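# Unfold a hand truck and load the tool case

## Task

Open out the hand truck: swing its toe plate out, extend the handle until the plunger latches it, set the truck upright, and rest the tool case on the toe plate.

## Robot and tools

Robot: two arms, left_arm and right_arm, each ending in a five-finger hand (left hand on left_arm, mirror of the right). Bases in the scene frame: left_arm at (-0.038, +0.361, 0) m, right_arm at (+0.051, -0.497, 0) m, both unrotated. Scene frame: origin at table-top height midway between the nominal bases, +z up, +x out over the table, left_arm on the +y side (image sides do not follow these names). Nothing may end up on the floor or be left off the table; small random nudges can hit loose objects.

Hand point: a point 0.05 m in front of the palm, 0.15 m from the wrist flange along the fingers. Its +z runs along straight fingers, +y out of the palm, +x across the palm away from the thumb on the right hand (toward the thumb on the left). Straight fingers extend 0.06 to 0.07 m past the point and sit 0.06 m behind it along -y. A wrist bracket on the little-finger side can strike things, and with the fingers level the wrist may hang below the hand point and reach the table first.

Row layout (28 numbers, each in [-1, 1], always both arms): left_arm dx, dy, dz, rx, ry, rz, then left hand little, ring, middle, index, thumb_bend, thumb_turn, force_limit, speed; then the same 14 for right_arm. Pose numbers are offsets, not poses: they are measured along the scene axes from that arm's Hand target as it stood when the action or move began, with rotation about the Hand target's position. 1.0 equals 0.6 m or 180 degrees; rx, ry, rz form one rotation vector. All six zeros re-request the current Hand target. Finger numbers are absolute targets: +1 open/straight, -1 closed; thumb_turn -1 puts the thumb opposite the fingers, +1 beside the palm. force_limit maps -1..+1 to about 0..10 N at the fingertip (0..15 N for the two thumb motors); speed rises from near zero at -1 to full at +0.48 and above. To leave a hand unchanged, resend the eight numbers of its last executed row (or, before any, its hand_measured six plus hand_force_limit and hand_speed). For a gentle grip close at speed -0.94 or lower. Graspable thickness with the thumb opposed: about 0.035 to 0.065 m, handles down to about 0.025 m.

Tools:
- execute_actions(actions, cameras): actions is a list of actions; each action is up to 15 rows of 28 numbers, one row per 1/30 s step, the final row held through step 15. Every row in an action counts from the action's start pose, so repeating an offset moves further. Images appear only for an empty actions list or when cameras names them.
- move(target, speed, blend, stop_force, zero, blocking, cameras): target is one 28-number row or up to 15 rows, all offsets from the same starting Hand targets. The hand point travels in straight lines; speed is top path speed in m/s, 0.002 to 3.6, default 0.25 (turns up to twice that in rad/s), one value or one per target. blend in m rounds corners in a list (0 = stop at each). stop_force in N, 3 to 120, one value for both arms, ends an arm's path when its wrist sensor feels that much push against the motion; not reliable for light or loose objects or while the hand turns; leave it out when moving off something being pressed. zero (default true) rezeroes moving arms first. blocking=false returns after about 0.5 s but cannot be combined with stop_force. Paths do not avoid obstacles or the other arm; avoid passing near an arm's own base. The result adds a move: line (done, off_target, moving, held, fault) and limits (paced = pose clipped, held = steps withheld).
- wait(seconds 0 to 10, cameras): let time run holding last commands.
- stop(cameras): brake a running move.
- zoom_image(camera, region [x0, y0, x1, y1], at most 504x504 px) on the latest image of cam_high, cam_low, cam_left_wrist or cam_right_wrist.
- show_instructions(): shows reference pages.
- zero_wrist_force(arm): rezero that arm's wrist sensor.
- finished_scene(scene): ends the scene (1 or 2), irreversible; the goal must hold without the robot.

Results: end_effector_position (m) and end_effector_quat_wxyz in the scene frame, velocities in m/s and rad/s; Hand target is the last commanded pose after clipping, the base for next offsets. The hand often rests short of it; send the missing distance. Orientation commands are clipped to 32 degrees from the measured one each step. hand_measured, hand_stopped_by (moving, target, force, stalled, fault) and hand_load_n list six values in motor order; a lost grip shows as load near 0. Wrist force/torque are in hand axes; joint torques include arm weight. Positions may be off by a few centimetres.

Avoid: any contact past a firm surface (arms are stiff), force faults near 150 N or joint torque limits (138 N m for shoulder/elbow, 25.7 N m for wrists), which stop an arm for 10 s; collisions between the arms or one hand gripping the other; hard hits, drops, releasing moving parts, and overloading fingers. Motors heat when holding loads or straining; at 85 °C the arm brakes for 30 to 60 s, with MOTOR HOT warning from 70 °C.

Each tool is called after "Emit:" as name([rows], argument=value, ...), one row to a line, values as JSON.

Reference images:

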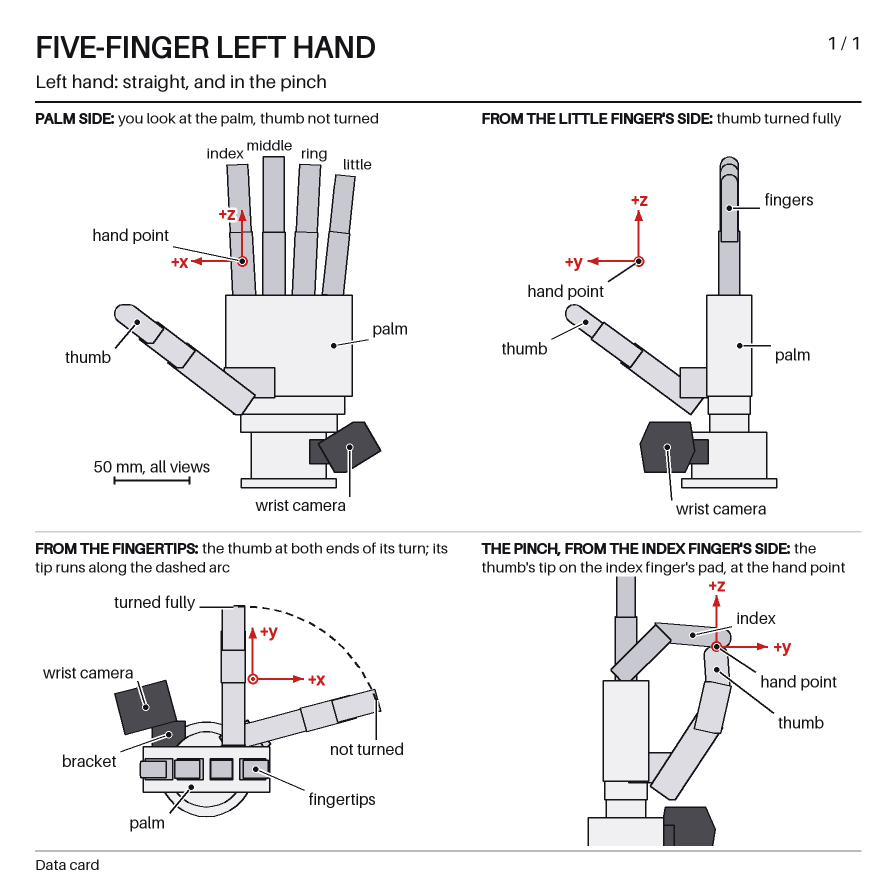

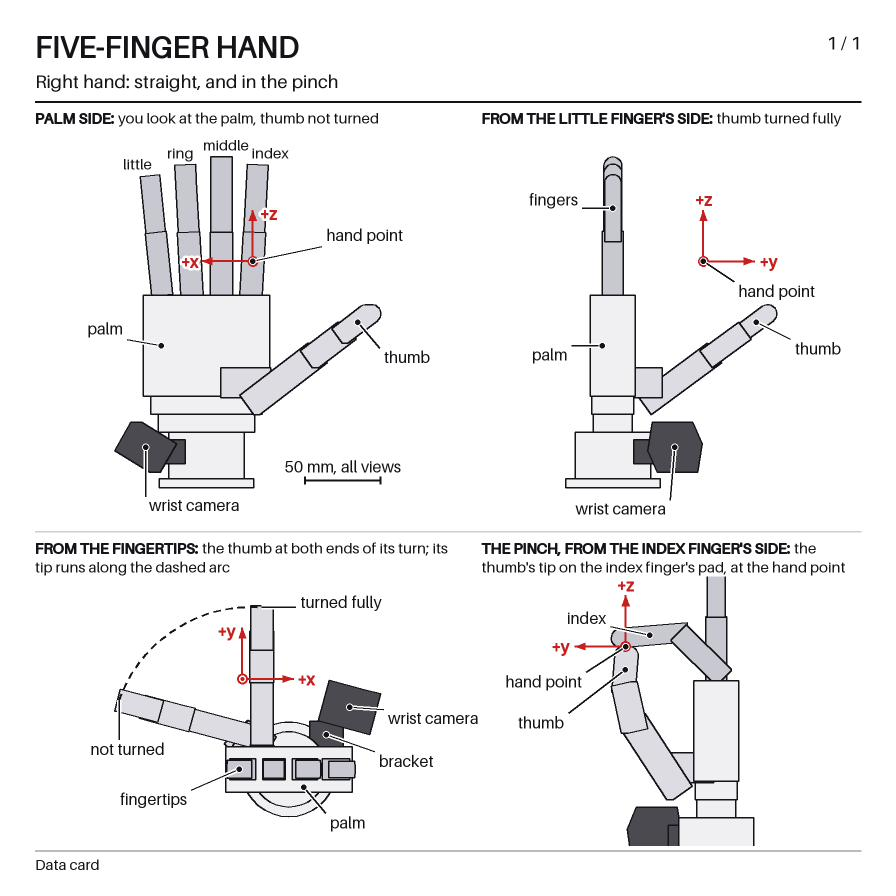

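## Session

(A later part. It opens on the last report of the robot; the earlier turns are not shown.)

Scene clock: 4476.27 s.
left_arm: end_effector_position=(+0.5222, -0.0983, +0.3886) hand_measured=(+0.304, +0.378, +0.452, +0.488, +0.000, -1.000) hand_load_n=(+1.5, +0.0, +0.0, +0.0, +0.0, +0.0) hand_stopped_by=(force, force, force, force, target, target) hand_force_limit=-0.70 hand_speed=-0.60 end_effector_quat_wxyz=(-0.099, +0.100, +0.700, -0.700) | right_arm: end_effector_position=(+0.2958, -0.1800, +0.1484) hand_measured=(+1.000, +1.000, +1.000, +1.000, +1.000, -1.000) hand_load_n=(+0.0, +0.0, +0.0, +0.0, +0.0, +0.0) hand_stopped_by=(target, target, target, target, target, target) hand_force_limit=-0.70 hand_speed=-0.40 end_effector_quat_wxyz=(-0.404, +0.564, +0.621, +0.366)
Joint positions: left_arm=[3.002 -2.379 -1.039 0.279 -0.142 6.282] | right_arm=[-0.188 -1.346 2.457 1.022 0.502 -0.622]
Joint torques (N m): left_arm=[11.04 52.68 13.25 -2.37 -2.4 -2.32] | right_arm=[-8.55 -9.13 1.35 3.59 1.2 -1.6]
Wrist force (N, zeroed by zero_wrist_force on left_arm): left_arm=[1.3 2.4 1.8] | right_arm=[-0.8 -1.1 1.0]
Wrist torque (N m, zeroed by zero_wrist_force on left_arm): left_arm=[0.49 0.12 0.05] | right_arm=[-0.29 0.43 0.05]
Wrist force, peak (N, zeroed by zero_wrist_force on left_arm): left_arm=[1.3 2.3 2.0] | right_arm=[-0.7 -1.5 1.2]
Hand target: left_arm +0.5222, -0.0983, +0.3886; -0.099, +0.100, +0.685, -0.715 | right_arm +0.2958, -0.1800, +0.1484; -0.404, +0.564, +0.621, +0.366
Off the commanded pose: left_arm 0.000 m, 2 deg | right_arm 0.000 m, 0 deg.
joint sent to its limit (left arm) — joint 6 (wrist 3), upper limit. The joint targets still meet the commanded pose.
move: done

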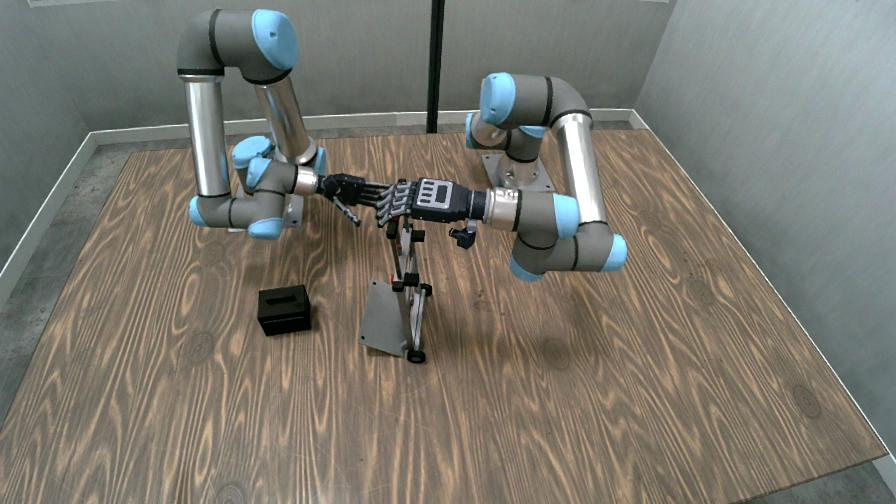

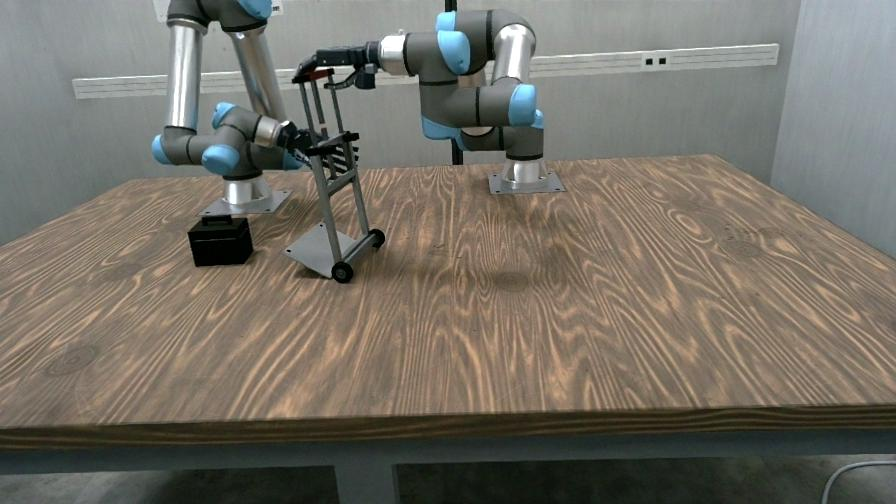

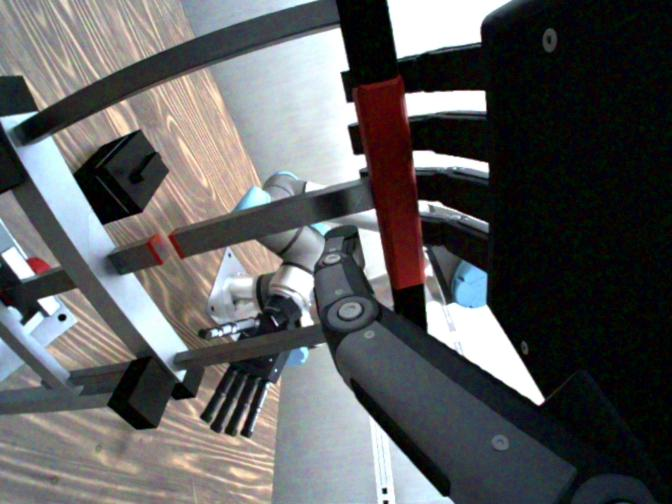

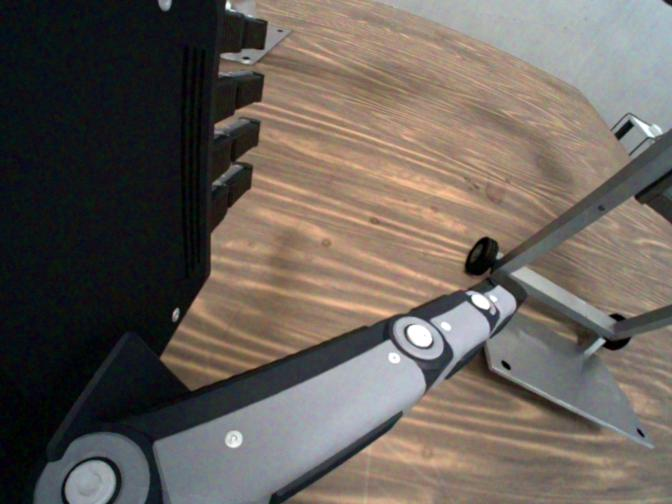

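Emit:
move([
  [0.0165,0.0583,0.002,0,0,0,-0.5,-0.5,-0.5,-0.5,0,-1,-0.7,-0.6,0,0,0,0,0,0,1,1,1,1,1,-1,-0.7,-0.4],
], speed=0.04, cameras=["cam_low","cam_left_wrist","cam_right_wrist"])

Emit:
zoom_image(camera="cam_low", region=[200, 40, 440, 300])

Scene clock: 4494.90 s.
left_arm: end_effector_position=(+0.5320, -0.0636, +0.3898) hand_measured=(+0.304, +0.378, +0.452, +0.488, +0.000, -1.000) hand_load_n=(+1.0, -0.5, +0.0, +0.0, +0.0, +0.0) hand_stopped_by=(force, force, force, force, target, target) hand_force_limit=-0.70 hand_speed=-0.60 end_effector_quat_wxyz=(-0.099, +0.099, +0.700, -0.700) | right_arm: end_effector_position=(+0.2958, -0.1800, +0.1484) hand_measured=(+1.000, +1.000, +1.000, +1.000, +1.000, -1.000) hand_load_n=(+0.0, +0.0, +0.0, +0.0, +0.0, +0.0) hand_stopped_by=(target, target, target, target, target, target) hand_force_limit=-0.70 hand_speed=-0.40 end_effector_quat_wxyz=(-0.404, +0.564, +0.621, +0.366)
Joint positions: left_arm=[3.054 -2.375 -1.043 0.277 -0.194 6.282] | right_arm=[-0.188 -1.346 2.457 1.022 0.502 -0.623]
Joint torques (N m): left_arm=[9.94 58.17 7.06 -2.49 -2.64 -2.36] | right_arm=[-8.96 -10.32 1.12 3.54 1.15 -1.34]
Wrist force (N, zeroed by zero_wrist_force on left_arm): left_arm=[1.1 1.2 0.8] | right_arm=[-0.2 -1.0 1.1]
Wrist torque (N m, zeroed by zero_wrist_force on left_arm): left_arm=[0.41 0.03 0.11] | right_arm=[-0.29 0.34 0.09]
Wrist force, peak (N, zeroed by zero_wrist_force on left_arm): left_arm=[1.4 2.1 1.9] | right_arm=[-0.6 -1.6 1.0]
Hand target: left_arm +0.5321, -0.0634, +0.3898; -0.099, +0.100, +0.685, -0.715 | right_arm +0.2958, -0.1800, +0.1484; -0.404, +0.564, +0.621, +0.366
Off the commanded pose: left_arm 0.000 m, 2 deg | right_arm 0.000 m, 0 deg.
joint sent to its limit (left arm) — joint 6 (wrist 3), upper limit. The joint targets still meet the commanded pose.
move: done
Images, in order (width x height): cam_low 896x504, cam_left_wrist 672x504, cam_right_wrist 672x504.

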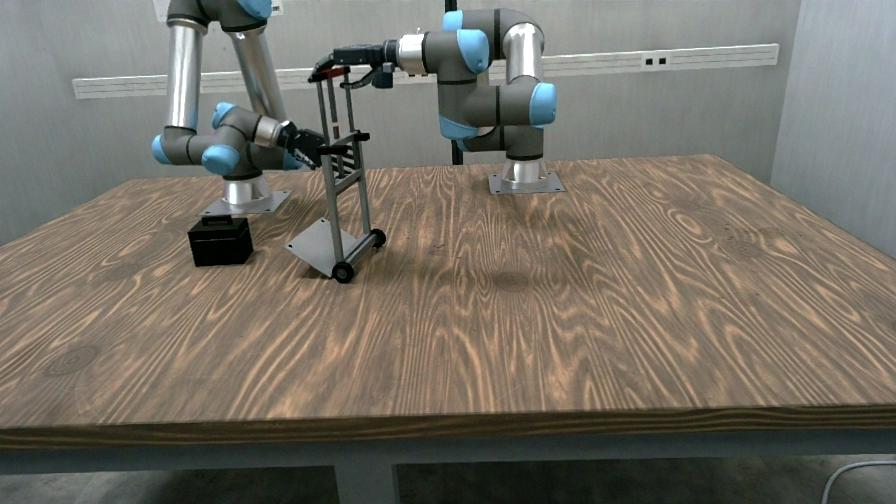

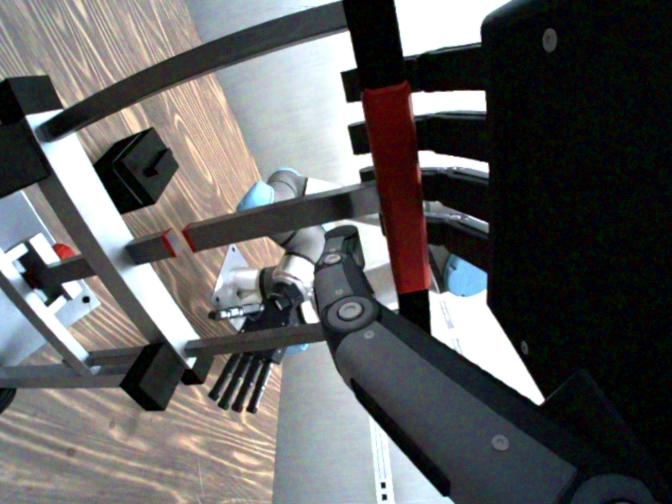

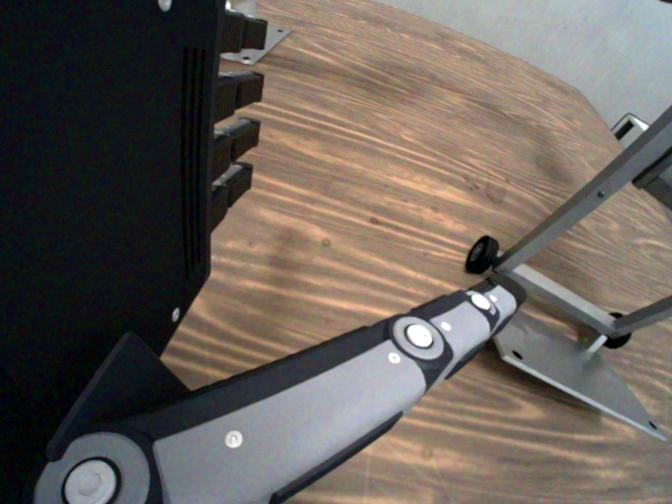

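Scaled by 1.938.

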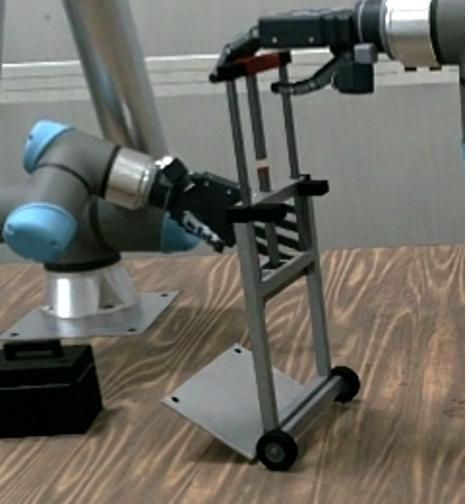

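Emit:
move([
  [0,0,0,0,0,0,-0.5,-0.5,-0.5,-0.5,0,-1,-0.7,-0.6,0.057,-0.15,0.219,0,0,0,-1,-1,-1,-1,1,1,-0.4,0.2],
  [0,0,0,0,0,0,-0.5,-0.5,-0.5,-0.5,0,-1,-0.7,-0.6,0.34,-0.167,0.219,-0.182,-0.3529,0.2409,-1,-1,-1,-1,1,1,-0.4,0.2],
], speed=0.2, blend=[0.02,0], cameras=["all"])

Scene clock: 4543.43 s.
left_arm: end_effector_position=(+0.5321, -0.0634, +0.3898) hand_measured=(+0.304, +0.378, +0.452, +0.488, +0.000, -1.000) hand_load_n=(+1.0, -0.5, +0.0, +0.0, +0.0, +0.0) hand_stopped_by=(force, force, force, force, target, target) hand_force_limit=-0.70 hand_speed=-0.60 end_effector_quat_wxyz=(-0.099, +0.099, +0.700, -0.700) | right_arm: end_effector_position=(+0.4998, -0.2802, +0.2798) hand_measured=(-1.000, -1.000, -1.000, -1.000, +1.000, +1.000) hand_load_n=(+0.0, +0.0, +0.0, +0.0, +0.0, +0.0) hand_stopped_by=(target, target, target, target, target, target) hand_force_limit=-0.40 hand_speed=0.20 end_effector_quat_wxyz=(+0.034, +0.126, +0.958, +0.256)
Joint positions: left_arm=[3.054 -2.375 -1.043 0.277 -0.195 6.282] | right_arm=[-0.218 -1.391 1.679 1.256 1.048 -1.519]
Joint torques (N m): left_arm=[10.58 48.82 14.56 -2.39 -2.47 -2.21] | right_arm=[10.08 -19.12 -27.16 0.92 1.61 -1.27]
Wrist force (N, zeroed by zero_wrist_force on left_arm): left_arm=[0.8 1.5 0.6] | right_arm=[-0.4 -0.9 1.1]
Wrist torque (N m, zeroed by zero_wrist_force on left_arm): left_arm=[0.46 0.06 0.08] | right_arm=[-0.37 0.09 0.01]
Wrist force, peak (N, zeroed by zero_wrist_force on left_arm): left_arm=[0.7 2.0 1.1] | right_arm=[-1.2 -1.4 1.7]
Hand target: left_arm +0.5321, -0.0634, +0.3898; -0.099, +0.100, +0.685, -0.715 | right_arm +0.4998, -0.2802, +0.2798; +0.034, +0.126, +0.958, +0.256
Off the commanded pose: left_arm 0.000 m, 2 deg | right_arm 0.000 m, 0 deg.
joint sent to its limit (left arm) — joint 6 (wrist 3), upper limit. The joint targets still meet the commanded pose.
move: done

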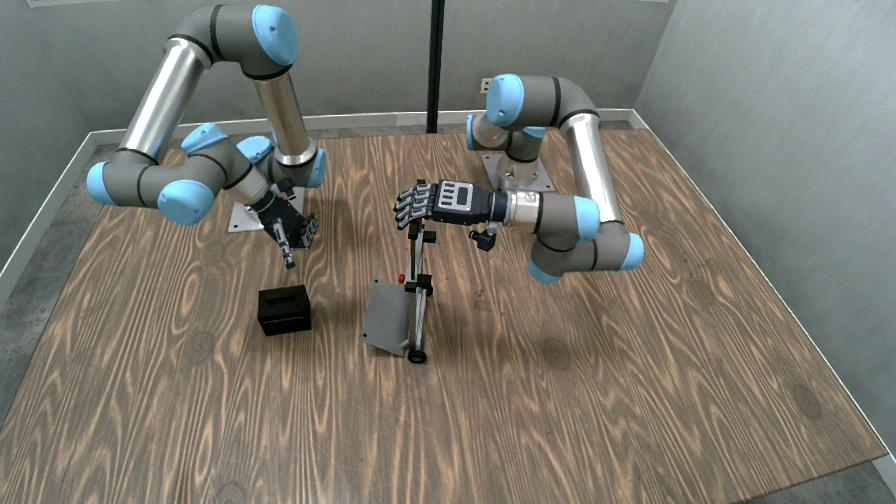

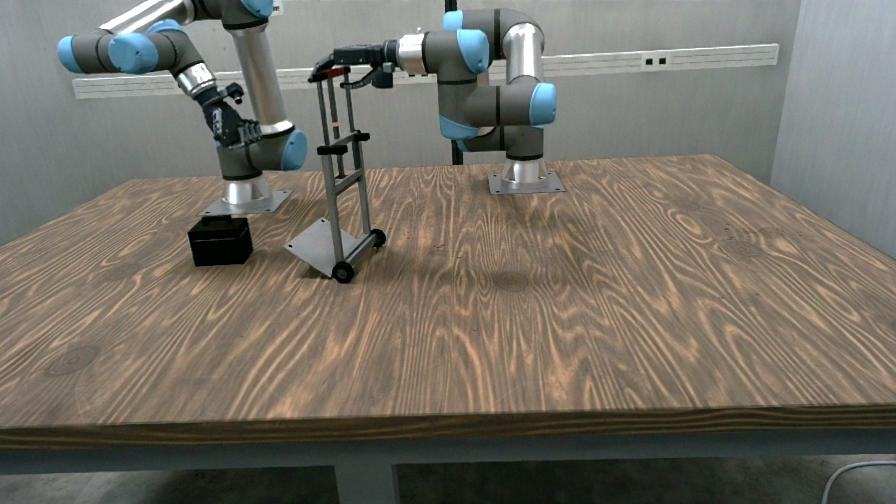

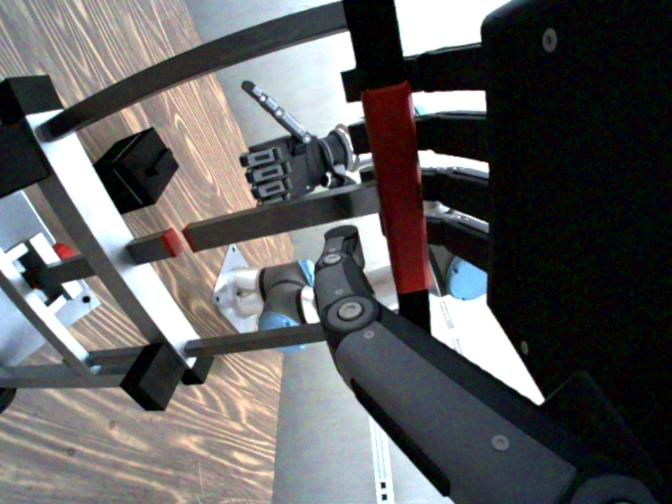

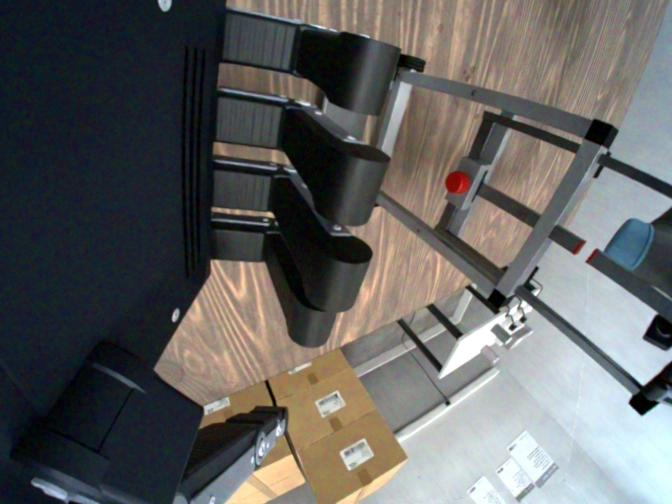

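Emit:
move([
  [0,0,0,0,0,0,-0.5,-0.5,-0.5,-0.5,0,-1,-0.7,-0.6,0.1437,0.1587,-0.18,0,0,0,-1,-1,-1,-1,1,1,-0.4,0.2],
], speed=0.12, stop_force=6, cameras=["all"])

Emit:
zoom_image(camera="cam_low", region=[200, 40, 440, 300])

Scene clock: 4552.27 s.
left_arm: end_effector_position=(+0.5321, -0.0634, +0.3898) hand_measured=(+0.304, +0.378, +0.452, +0.488, +0.000, -1.000) hand_load_n=(+1.0, +0.0, +0.0, +0.0, +0.5, +0.0) hand_stopped_by=(force, force, force, force, target, target) hand_force_limit=-0.70 hand_speed=-0.60 end_effector_quat_wxyz=(-0.099, +0.099, +0.700, -0.700) | right_arm: end_effector_position=(+0.5861, -0.1850, +0.1718) hand_measured=(-1.000, -1.000, -1.000, -1.000, +1.000, +1.000) hand_load_n=(+0.0, +0.0, +0.0, +0.0, +0.0, +0.0) hand_stopped_by=(target, target, target, target, target, target) hand_force_limit=-0.40 hand_speed=0.20 end_effector_quat_wxyz=(+0.034, +0.126, +0.958, +0.256)
Joint positions: left_arm=[3.054 -2.375 -1.043 0.277 -0.195 6.282] | right_arm=[0.034 -1.069 1.49 0.982 1.073 -1.232]
Joint torques (N m): left_arm=[9.11 42.65 23.55 -2.45 -2.42 -2.11] | right_arm=[10.36 -32.2 -25.98 0.65 1.62 1.46]
Wrist force (N, zeroed by zero_wrist_force on left_arm): left_arm=[0.7 1.5 0.5] | right_arm=[-0.6 -0.7 1.3]
Wrist torque (N m, zeroed by zero_wrist_force on left_arm): left_arm=[0.45 0.09 0.07] | right_arm=[-0.36 0.11 -0.13]
Wrist force, peak (N, zeroed by zero_wrist_force on left_arm): left_arm=[0.9 1.9 0.9] | right_arm=[-0.7 -0.7 1.7]
Hand target: left_arm +0.5321, -0.0634, +0.3898; -0.099, +0.100, +0.685, -0.715 | right_arm +0.5861, -0.1850, +0.1718; +0.034, +0.126, +0.958, +0.256
Off the commanded pose: left_arm 0.000 m, 2 deg | right_arm 0.000 m, 0 deg.
joint sent to its limit (left arm) — joint 6 (wrist 3), upper limit. The joint targets still meet the commanded pose.
move: done

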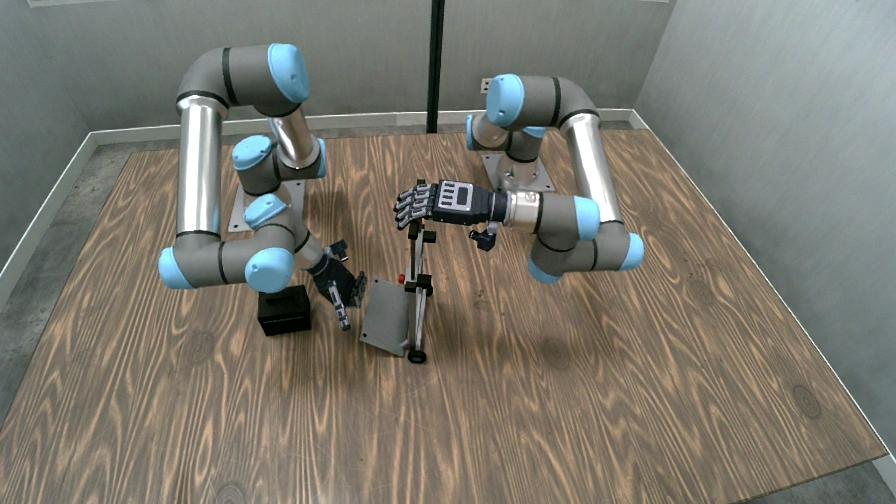

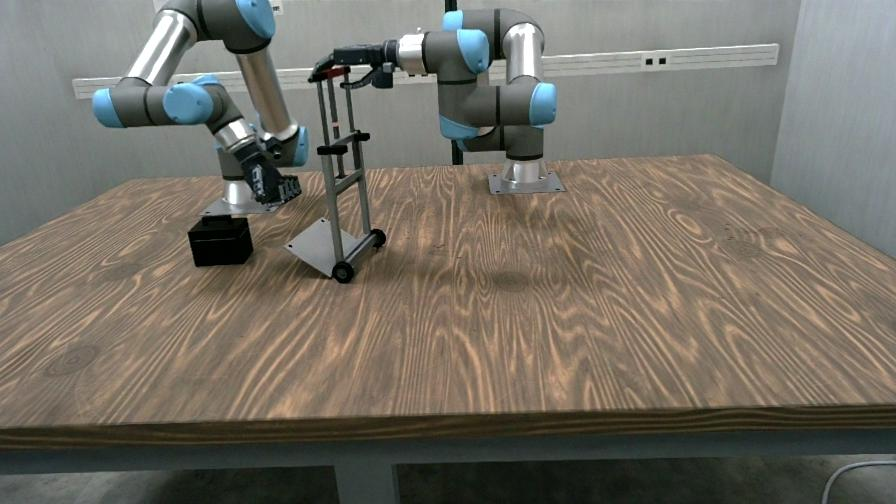

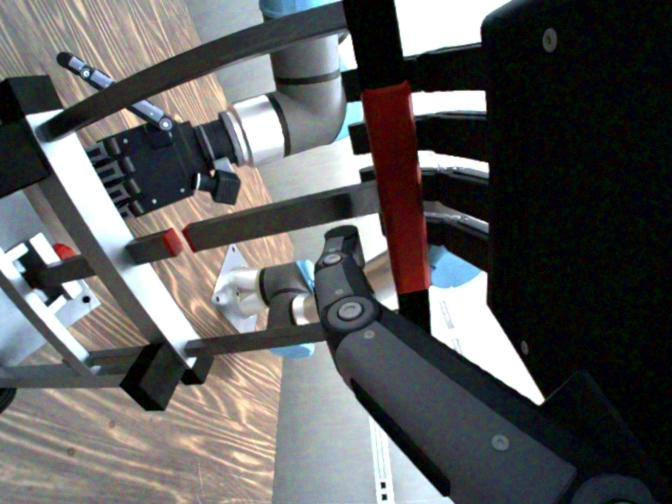

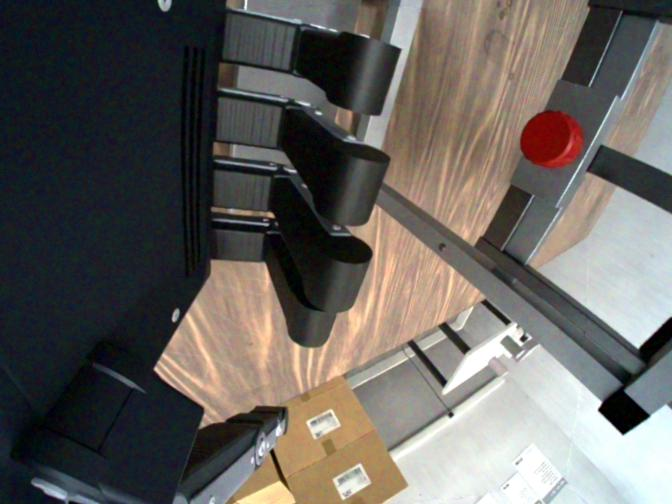

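Scaled by 1.938.

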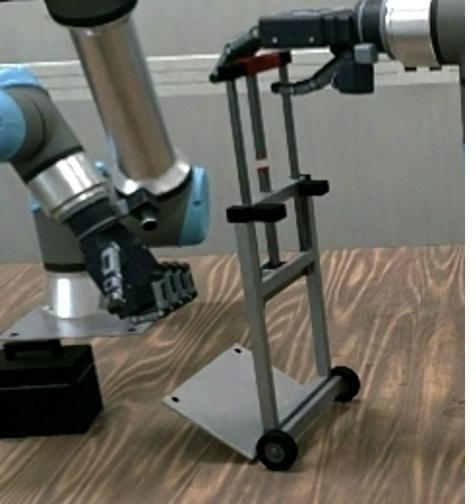

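Emit:
move([
  [0,0,0,0,0,0,-0.5,-0.5,-0.5,-0.5,0,-1,-0.7,-0.6,0,0.04,-0.06,0,0,0,-1,-1,-1,-1,1,1,-0.4,0.2],
  [0,0,0,0,0,0,-0.5,-0.5,-0.5,-0.5,0,-1,-0.7,-0.6,0,0.042,-0.14,0,0,0,-1,-1,-1,-1,1,1,-0.4,0.2],
], speed=0.04, stop_force=4, cameras=["cam_low","cam_left_wrist","cam_right_wrist"])

Emit:
zoom_image(camera="cam_low", region=[200, 40, 440, 300])

Scene clock: 4564.17 s.
left_arm: end_effector_position=(+0.5321, -0.0634, +0.3898) hand_measured=(+0.304, +0.378, +0.452, +0.488, +0.000, -1.000) hand_load_n=(+1.0, +0.0, +0.0, +0.0, +0.0, +0.5) hand_stopped_by=(force, force, force, force, target, target) hand_force_limit=-0.70 hand_speed=-0.60 end_effector_quat_wxyz=(-0.099, +0.099, +0.700, -0.700) | right_arm: end_effector_position=(+0.5861, -0.1598, +0.0878) hand_measured=(-1.000, -1.000, -1.000, -1.000, +1.000, +1.000) hand_load_n=(+0.0, +0.0, +0.0, +0.0, +0.0, +0.0) hand_stopped_by=(target, target, target, target, target, target) hand_force_limit=-0.40 hand_speed=0.20 end_effector_quat_wxyz=(+0.034, +0.126, +0.958, +0.256)
Joint positions: left_arm=[3.054 -2.375 -1.043 0.277 -0.195 6.282] | right_arm=[0.088 -0.96 1.546 0.789 1.083 -1.172]
Joint torques (N m): left_arm=[7.88 42.4 28.14 -2.39 -2.49 -2.03] | right_arm=[10.35 -33.89 -6.86 0.51 1.53 1.38]
Wrist force (N, zeroed by zero_wrist_force on left_arm): left_arm=[0.7 1.5 0.9] | right_arm=[-0.3 -0.7 0.7]
Wrist torque (N m, zeroed by zero_wrist_force on left_arm): left_arm=[0.44 0.09 0.07] | right_arm=[-0.31 0.10 -0.11]
Wrist force, peak (N, zeroed by zero_wrist_force on left_arm): left_arm=[0.9 1.9 1.1] | right_arm=[-0.4 -0.7 1.4]
Hand target: left_arm +0.5321, -0.0634, +0.3898; -0.099, +0.100, +0.685, -0.715 | right_arm +0.5861, -0.1598, +0.0878; +0.034, +0.126, +0.958, +0.256
Off the commanded pose: left_arm 0.000 m, 2 deg | right_arm 0.000 m, 0 deg.
joint sent to its limit (left arm) — joint 6 (wrist 3), upper limit. The joint targets still meet the commanded pose.
move: done
Images, in order (width x height): cam_low 896x504, cam_left_wrist 672x504, cam_right_wrist 672x504.

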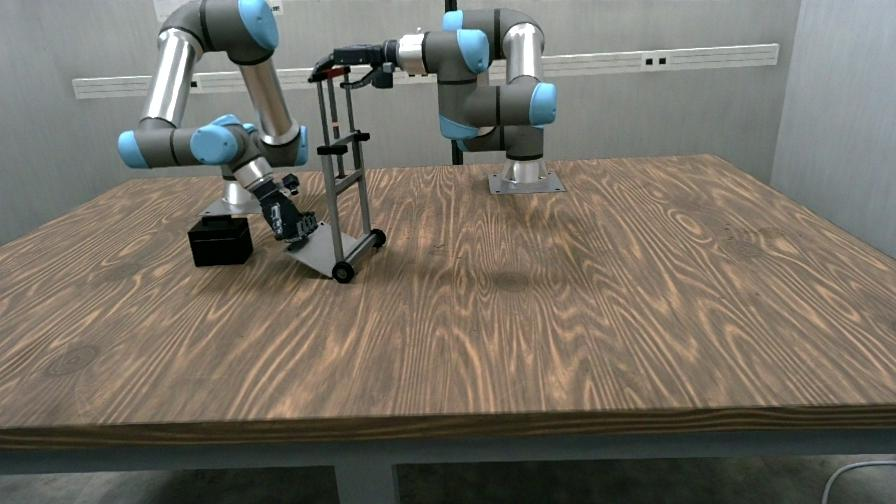

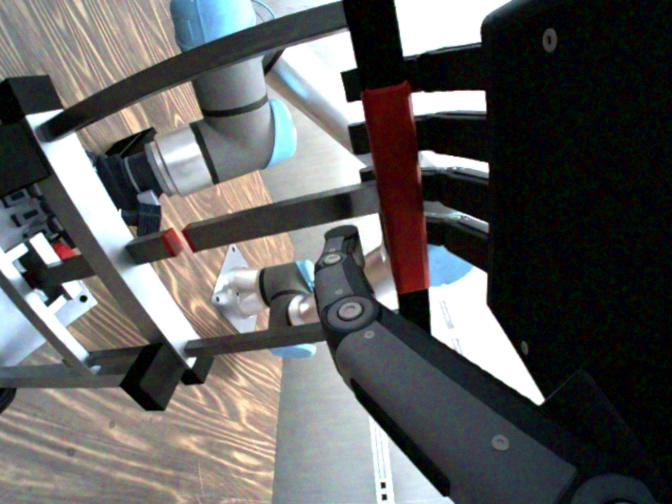

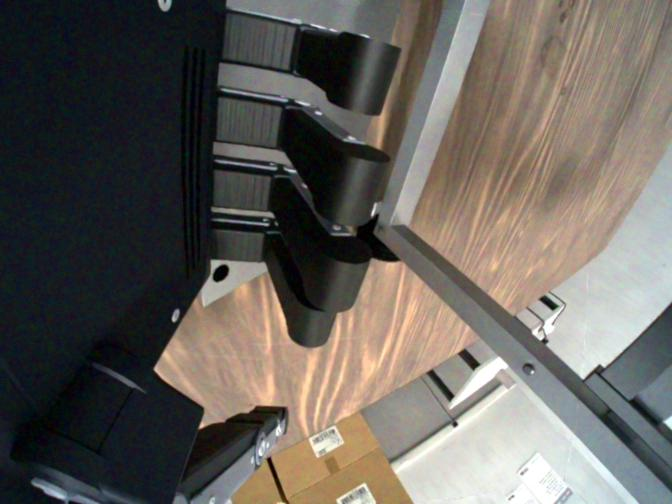

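Scaled by 1.938.

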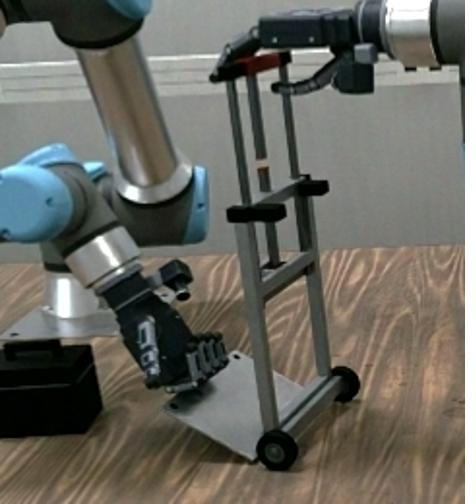

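Emit:
move([
  [0,0,0,0,0,0,-0.5,-0.5,-0.5,-0.5,0,-1,-0.7,-0.6,0,-0.003,-0.06,0,0,0,-1,-1,-1,-1,1,1,-0.4,0.2],
], speed=0.03, stop_force=9, cameras=["cam_low","cam_left_wrist","cam_right_wrist"])

Emit:
zoom_image(camera="cam_low", region=[200, 40, 440, 300])

Scene clock: 4574.03 s.
left_arm: end_effector_position=(+0.5321, -0.0634, +0.3898) hand_measured=(+0.304, +0.378, +0.452, +0.488, +0.000, -1.000) hand_load_n=(+1.0, +0.0, +0.0, +0.0, +0.0, +0.0) hand_stopped_by=(force, force, force, force, target, target) hand_force_limit=-0.70 hand_speed=-0.60 end_effector_quat_wxyz=(-0.099, +0.099, +0.700, -0.700) | right_arm: end_effector_position=(+0.5861, -0.1616, +0.0518) hand_measured=(-1.000, -1.000, -1.000, -1.000, +1.000, +1.000) hand_load_n=(+0.0, +0.0, +0.0, +0.0, +0.0, +0.0) hand_stopped_by=(target, target, target, target, target, target) hand_force_limit=-0.40 hand_speed=0.20 end_effector_quat_wxyz=(+0.034, +0.126, +0.958, +0.256)
Joint positions: left_arm=[3.054 -2.375 -1.043 0.277 -0.195 6.282] | right_arm=[0.084 -0.912 1.572 0.715 1.082 -1.176]
Joint torques (N m): left_arm=[7.55 42.83 27.97 -2.28 -2.54 -2.04] | right_arm=[-9.15 -34.36 -6.69 0.61 -3.23 -1.28]
Wrist force (N, zeroed by zero_wrist_force on left_arm): left_arm=[0.7 1.7 0.9] | right_arm=[-0.4 -0.7 0.9]
Wrist torque (N m, zeroed by zero_wrist_force on left_arm): left_arm=[0.46 0.10 0.06] | right_arm=[-0.35 0.12 0.01]
Wrist force, peak (N, zeroed by zero_wrist_force on left_arm): left_arm=[0.9 1.9 1.3] | right_arm=[-0.4 -1.0 0.9]
Hand target: left_arm +0.5321, -0.0634, +0.3898; -0.099, +0.100, +0.685, -0.715 | right_arm +0.5861, -0.1616, +0.0518; +0.034, +0.126, +0.958, +0.256
Off the commanded pose: left_arm 0.000 m, 2 deg | right_arm 0.000 m, 0 deg.
joint sent to its limit (left arm) — joint 6 (wrist 3), upper limit. The joint targets still meet the commanded pose.
move: done
Images, in order (width x height): cam_low 896x504, cam_left_wrist 672x504, cam_right_wrist 672x504.

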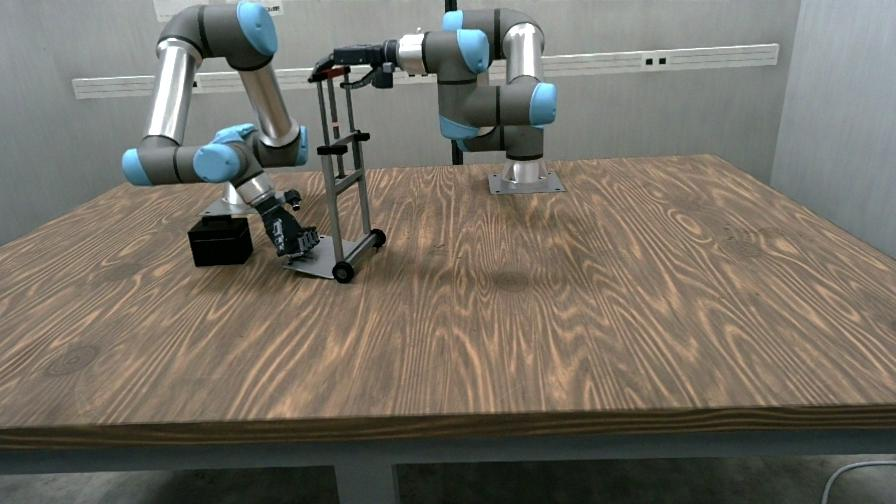

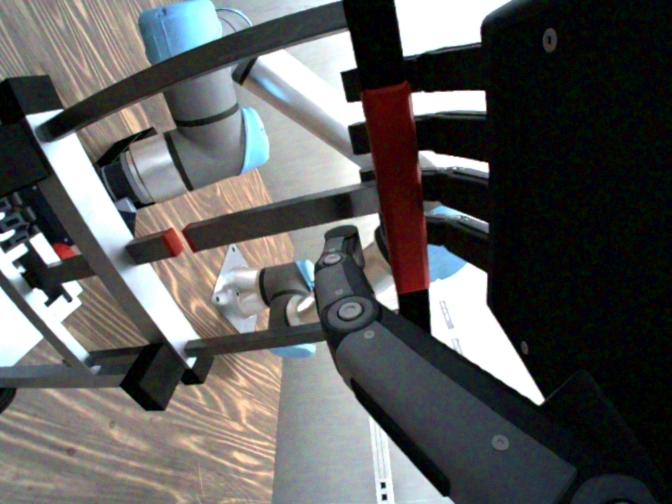

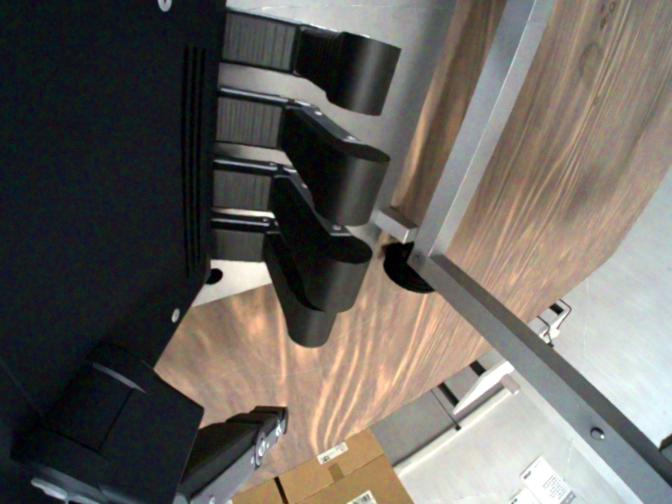

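Scaled by 1.938.

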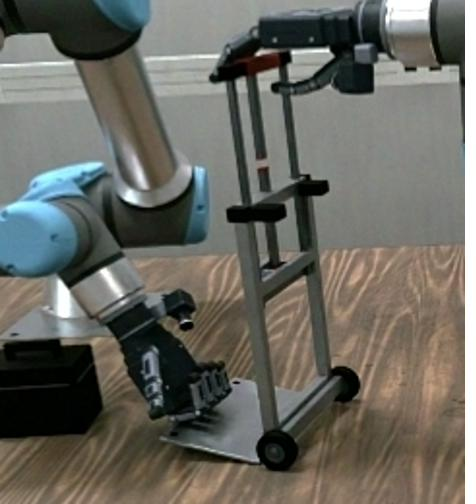

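Emit:
move([
  [0,0,0,0,0,0,-0.5,-0.5,-0.5,-0.5,0,-1,-0.7,-0.6,0,-0.003,-0.047,0,0,0,-1,-1,-1,-1,1,1,-0.4,0.2],
], speed=0.03, stop_force=6, cameras=["cam_low","cam_left_wrist","cam_right_wrist"])

Emit:
zoom_image(camera="cam_low", region=[200, 40, 440, 300])

Scene clock: 4581.90 s.
left_arm: end_effector_position=(+0.5321, -0.0634, +0.3898) hand_measured=(+0.304, +0.378, +0.452, +0.488, +0.000, -1.000) hand_load_n=(+0.5, +0.0, +0.0, +0.0, +0.0, +0.0) hand_stopped_by=(force, force, force, force, target, target) hand_force_limit=-0.70 hand_speed=-0.60 end_effector_quat_wxyz=(-0.099, +0.099, +0.700, -0.700) | right_arm: end_effector_position=(+0.5860, -0.1630, +0.0292) hand_measured=(-1.000, -1.000, -1.000, -1.000, +1.000, +1.000) hand_load_n=(+0.0, +0.0, +0.0, +0.0, +0.0, +0.0) hand_stopped_by=(target, target, target, target, target, target) hand_force_limit=-0.40 hand_speed=0.20 end_effector_quat_wxyz=(+0.034, +0.126, +0.958, +0.256)
Joint positions: left_arm=[3.054 -2.375 -1.043 0.277 -0.195 6.282] | right_arm=[0.081 -0.879 1.586 0.671 1.081 -1.18]
Joint torques (N m): left_arm=[6.49 42.89 28.2 -2.31 -2.53 -1.93] | right_arm=[10.61 -48.62 -22.56 2.95 -2.33 1.23]
Wrist force (N, zeroed by zero_wrist_force on left_arm): left_arm=[0.5 2.5 -0.1] | right_arm=[0.1 0.5 -1.9]
Wrist torque (N m, zeroed by zero_wrist_force on left_arm): left_arm=[0.51 0.02 0.01] | right_arm=[-0.09 0.25 0.11]
Wrist force, peak (N, zeroed by zero_wrist_force on left_arm): left_arm=[0.6 2.7 0.0] | right_arm=[-0.2 15.6 -37.8]
Hand target: left_arm +0.5321, -0.0634, +0.3898; -0.099, +0.100, +0.685, -0.715 | right_arm +0.5860, -0.1630, +0.0292; +0.034, +0.126, +0.958, +0.256 (not the last commanded pose)
Off the commanded pose: left_arm 0.000 m, 2 deg | right_arm 0.006 m, 0 deg.
joint sent to its limit (left arm) — joint 6 (wrist 3), upper limit. The joint targets still meet the commanded pose.
move: contact (right_arm)
Images, in order (width x height): cam_low 896x504, cam_left_wrist 672x504, cam_right_wrist 672x504.

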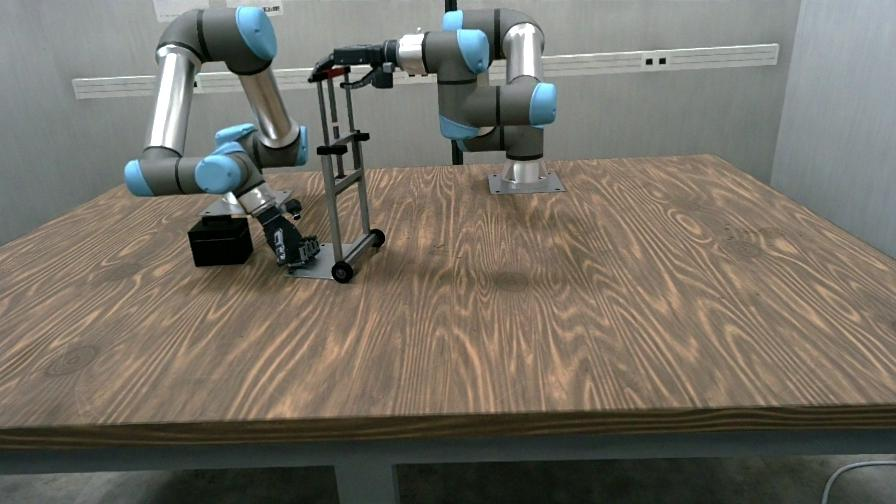

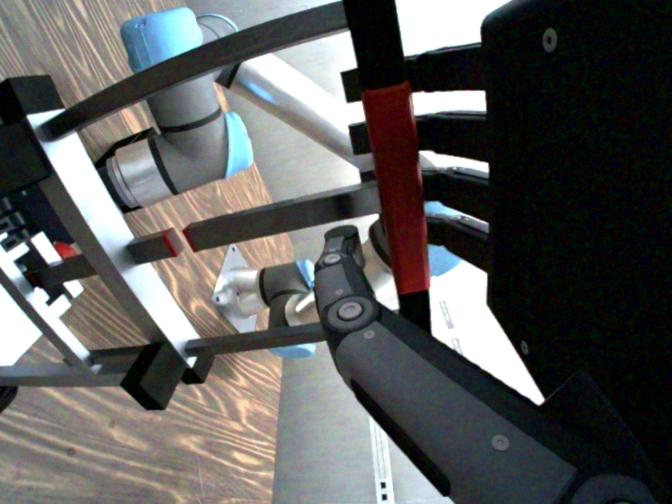

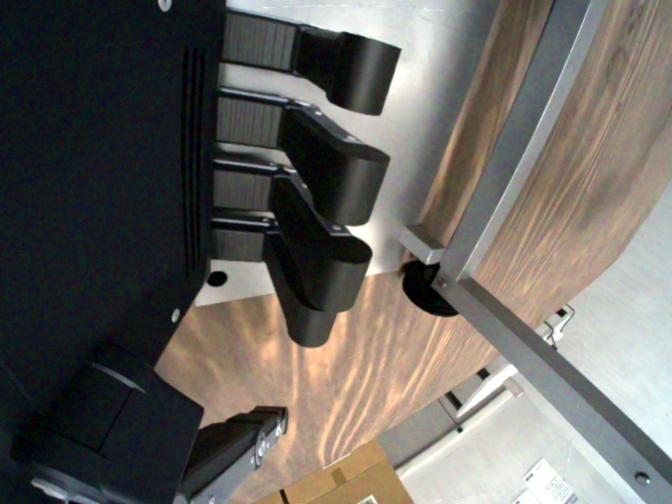

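Scaled by 1.938.

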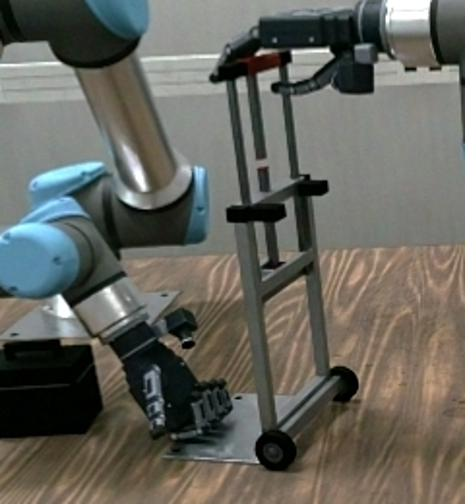

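Emit:
move([
  [0,0,0,0,0,0,-0.5,-0.5,-0.5,-0.5,0,-1,-0.7,-0.6,0,-0.01,0.1,0,0,0,-1,-1,-1,-1,1,1,-0.4,0.2],
  [0,0,0,0,0,0,-0.5,-0.5,-0.5,-0.5,0,-1,-0.7,-0.6,-0.2,-0.2,0.5,0,0,0,-1,-1,-1,-1,1,1,-0.4,0.2],
], speed=[0.1,0.2], blend=[0.02,0], cameras=["cam_low","cam_left_wrist","cam_right_wrist"])

Emit:
zoom_image(camera="cam_low", region=[260, 40, 420, 300])

Scene clock: 4591.00 s.
left_arm: end_effector_position=(+0.5321, -0.0634, +0.3898) hand_measured=(+0.304, +0.378, +0.452, +0.488, +0.000, -1.000) hand_load_n=(+0.0, +0.0, +0.0, -0.5, +0.0, +0.0) hand_stopped_by=(force, force, force, force, target, target) hand_force_limit=-0.70 hand_speed=-0.60 end_effector_quat_wxyz=(-0.099, +0.099, +0.700, -0.700) | right_arm: end_effector_position=(+0.4661, -0.2830, +0.3291) hand_measured=(-1.000, -1.000, -1.000, -1.000, +1.000, +1.000) hand_load_n=(+0.0, +0.0, +0.0, +0.0, +0.0, +0.0) hand_stopped_by=(target, target, target, target, target, target) hand_force_limit=-0.40 hand_speed=0.20 end_effector_quat_wxyz=(+0.034, +0.126, +0.958, +0.256)
Joint positions: left_arm=[3.054 -2.375 -1.043 0.277 -0.195 6.282] | right_arm=[-0.249 -1.5 1.679 1.383 1.048 -1.556]
Joint torques (N m): left_arm=[5.73 42.97 27.74 -2.28 -2.4 -1.83] | right_arm=[-9.18 -29.03 -10.12 3.51 -3.26 -1.29]
Wrist force (N, zeroed by zero_wrist_force on left_arm): left_arm=[0.3 3.2 -0.4] | right_arm=[-0.2 -0.6 1.1]
Wrist torque (N m, zeroed by zero_wrist_force on left_arm): left_arm=[0.52 0.02 -0.04] | right_arm=[-0.33 0.06 0.04]
Wrist force, peak (N, zeroed by zero_wrist_force on left_arm): left_arm=[0.8 3.4 -0.3] | right_arm=[0.3 0.3 -2.3]
Hand target: left_arm +0.5321, -0.0634, +0.3898; -0.099, +0.100, +0.685, -0.715 | right_arm +0.4660, -0.2830, +0.3292; +0.034, +0.126, +0.958, +0.256
Off the commanded pose: left_arm 0.000 m, 2 deg | right_arm 0.000 m, 0 deg.
joint sent to its limit (left arm) — joint 6 (wrist 3), upper limit. The joint targets still meet the commanded pose.
move: done
Images, in order (width x height): cam_low 896x504, cam_left_wrist 672x504, cam_right_wrist 672x504.

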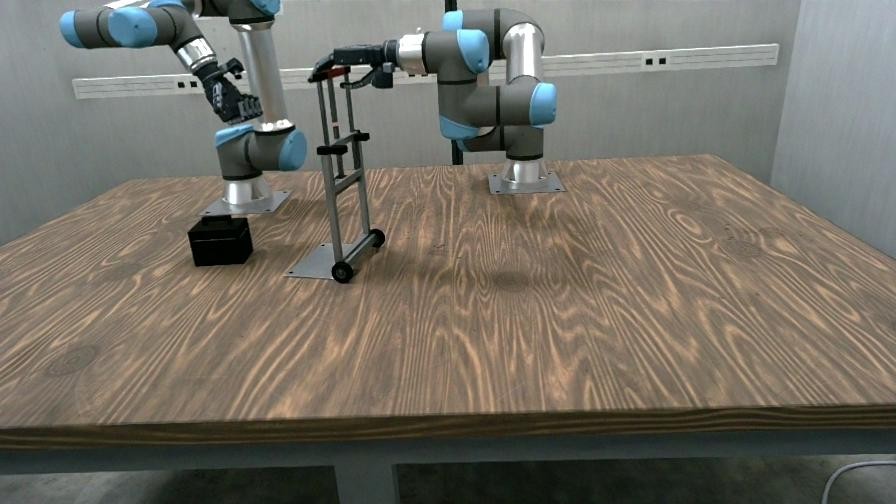

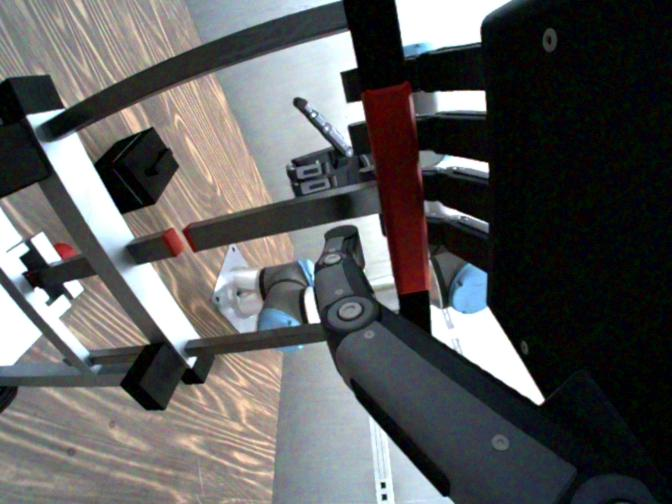

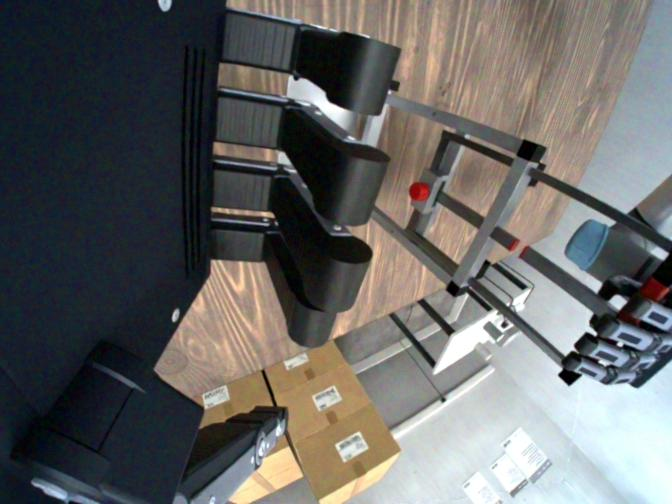

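Scaled by 1.938.

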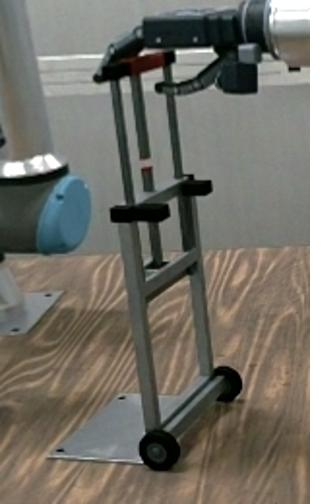

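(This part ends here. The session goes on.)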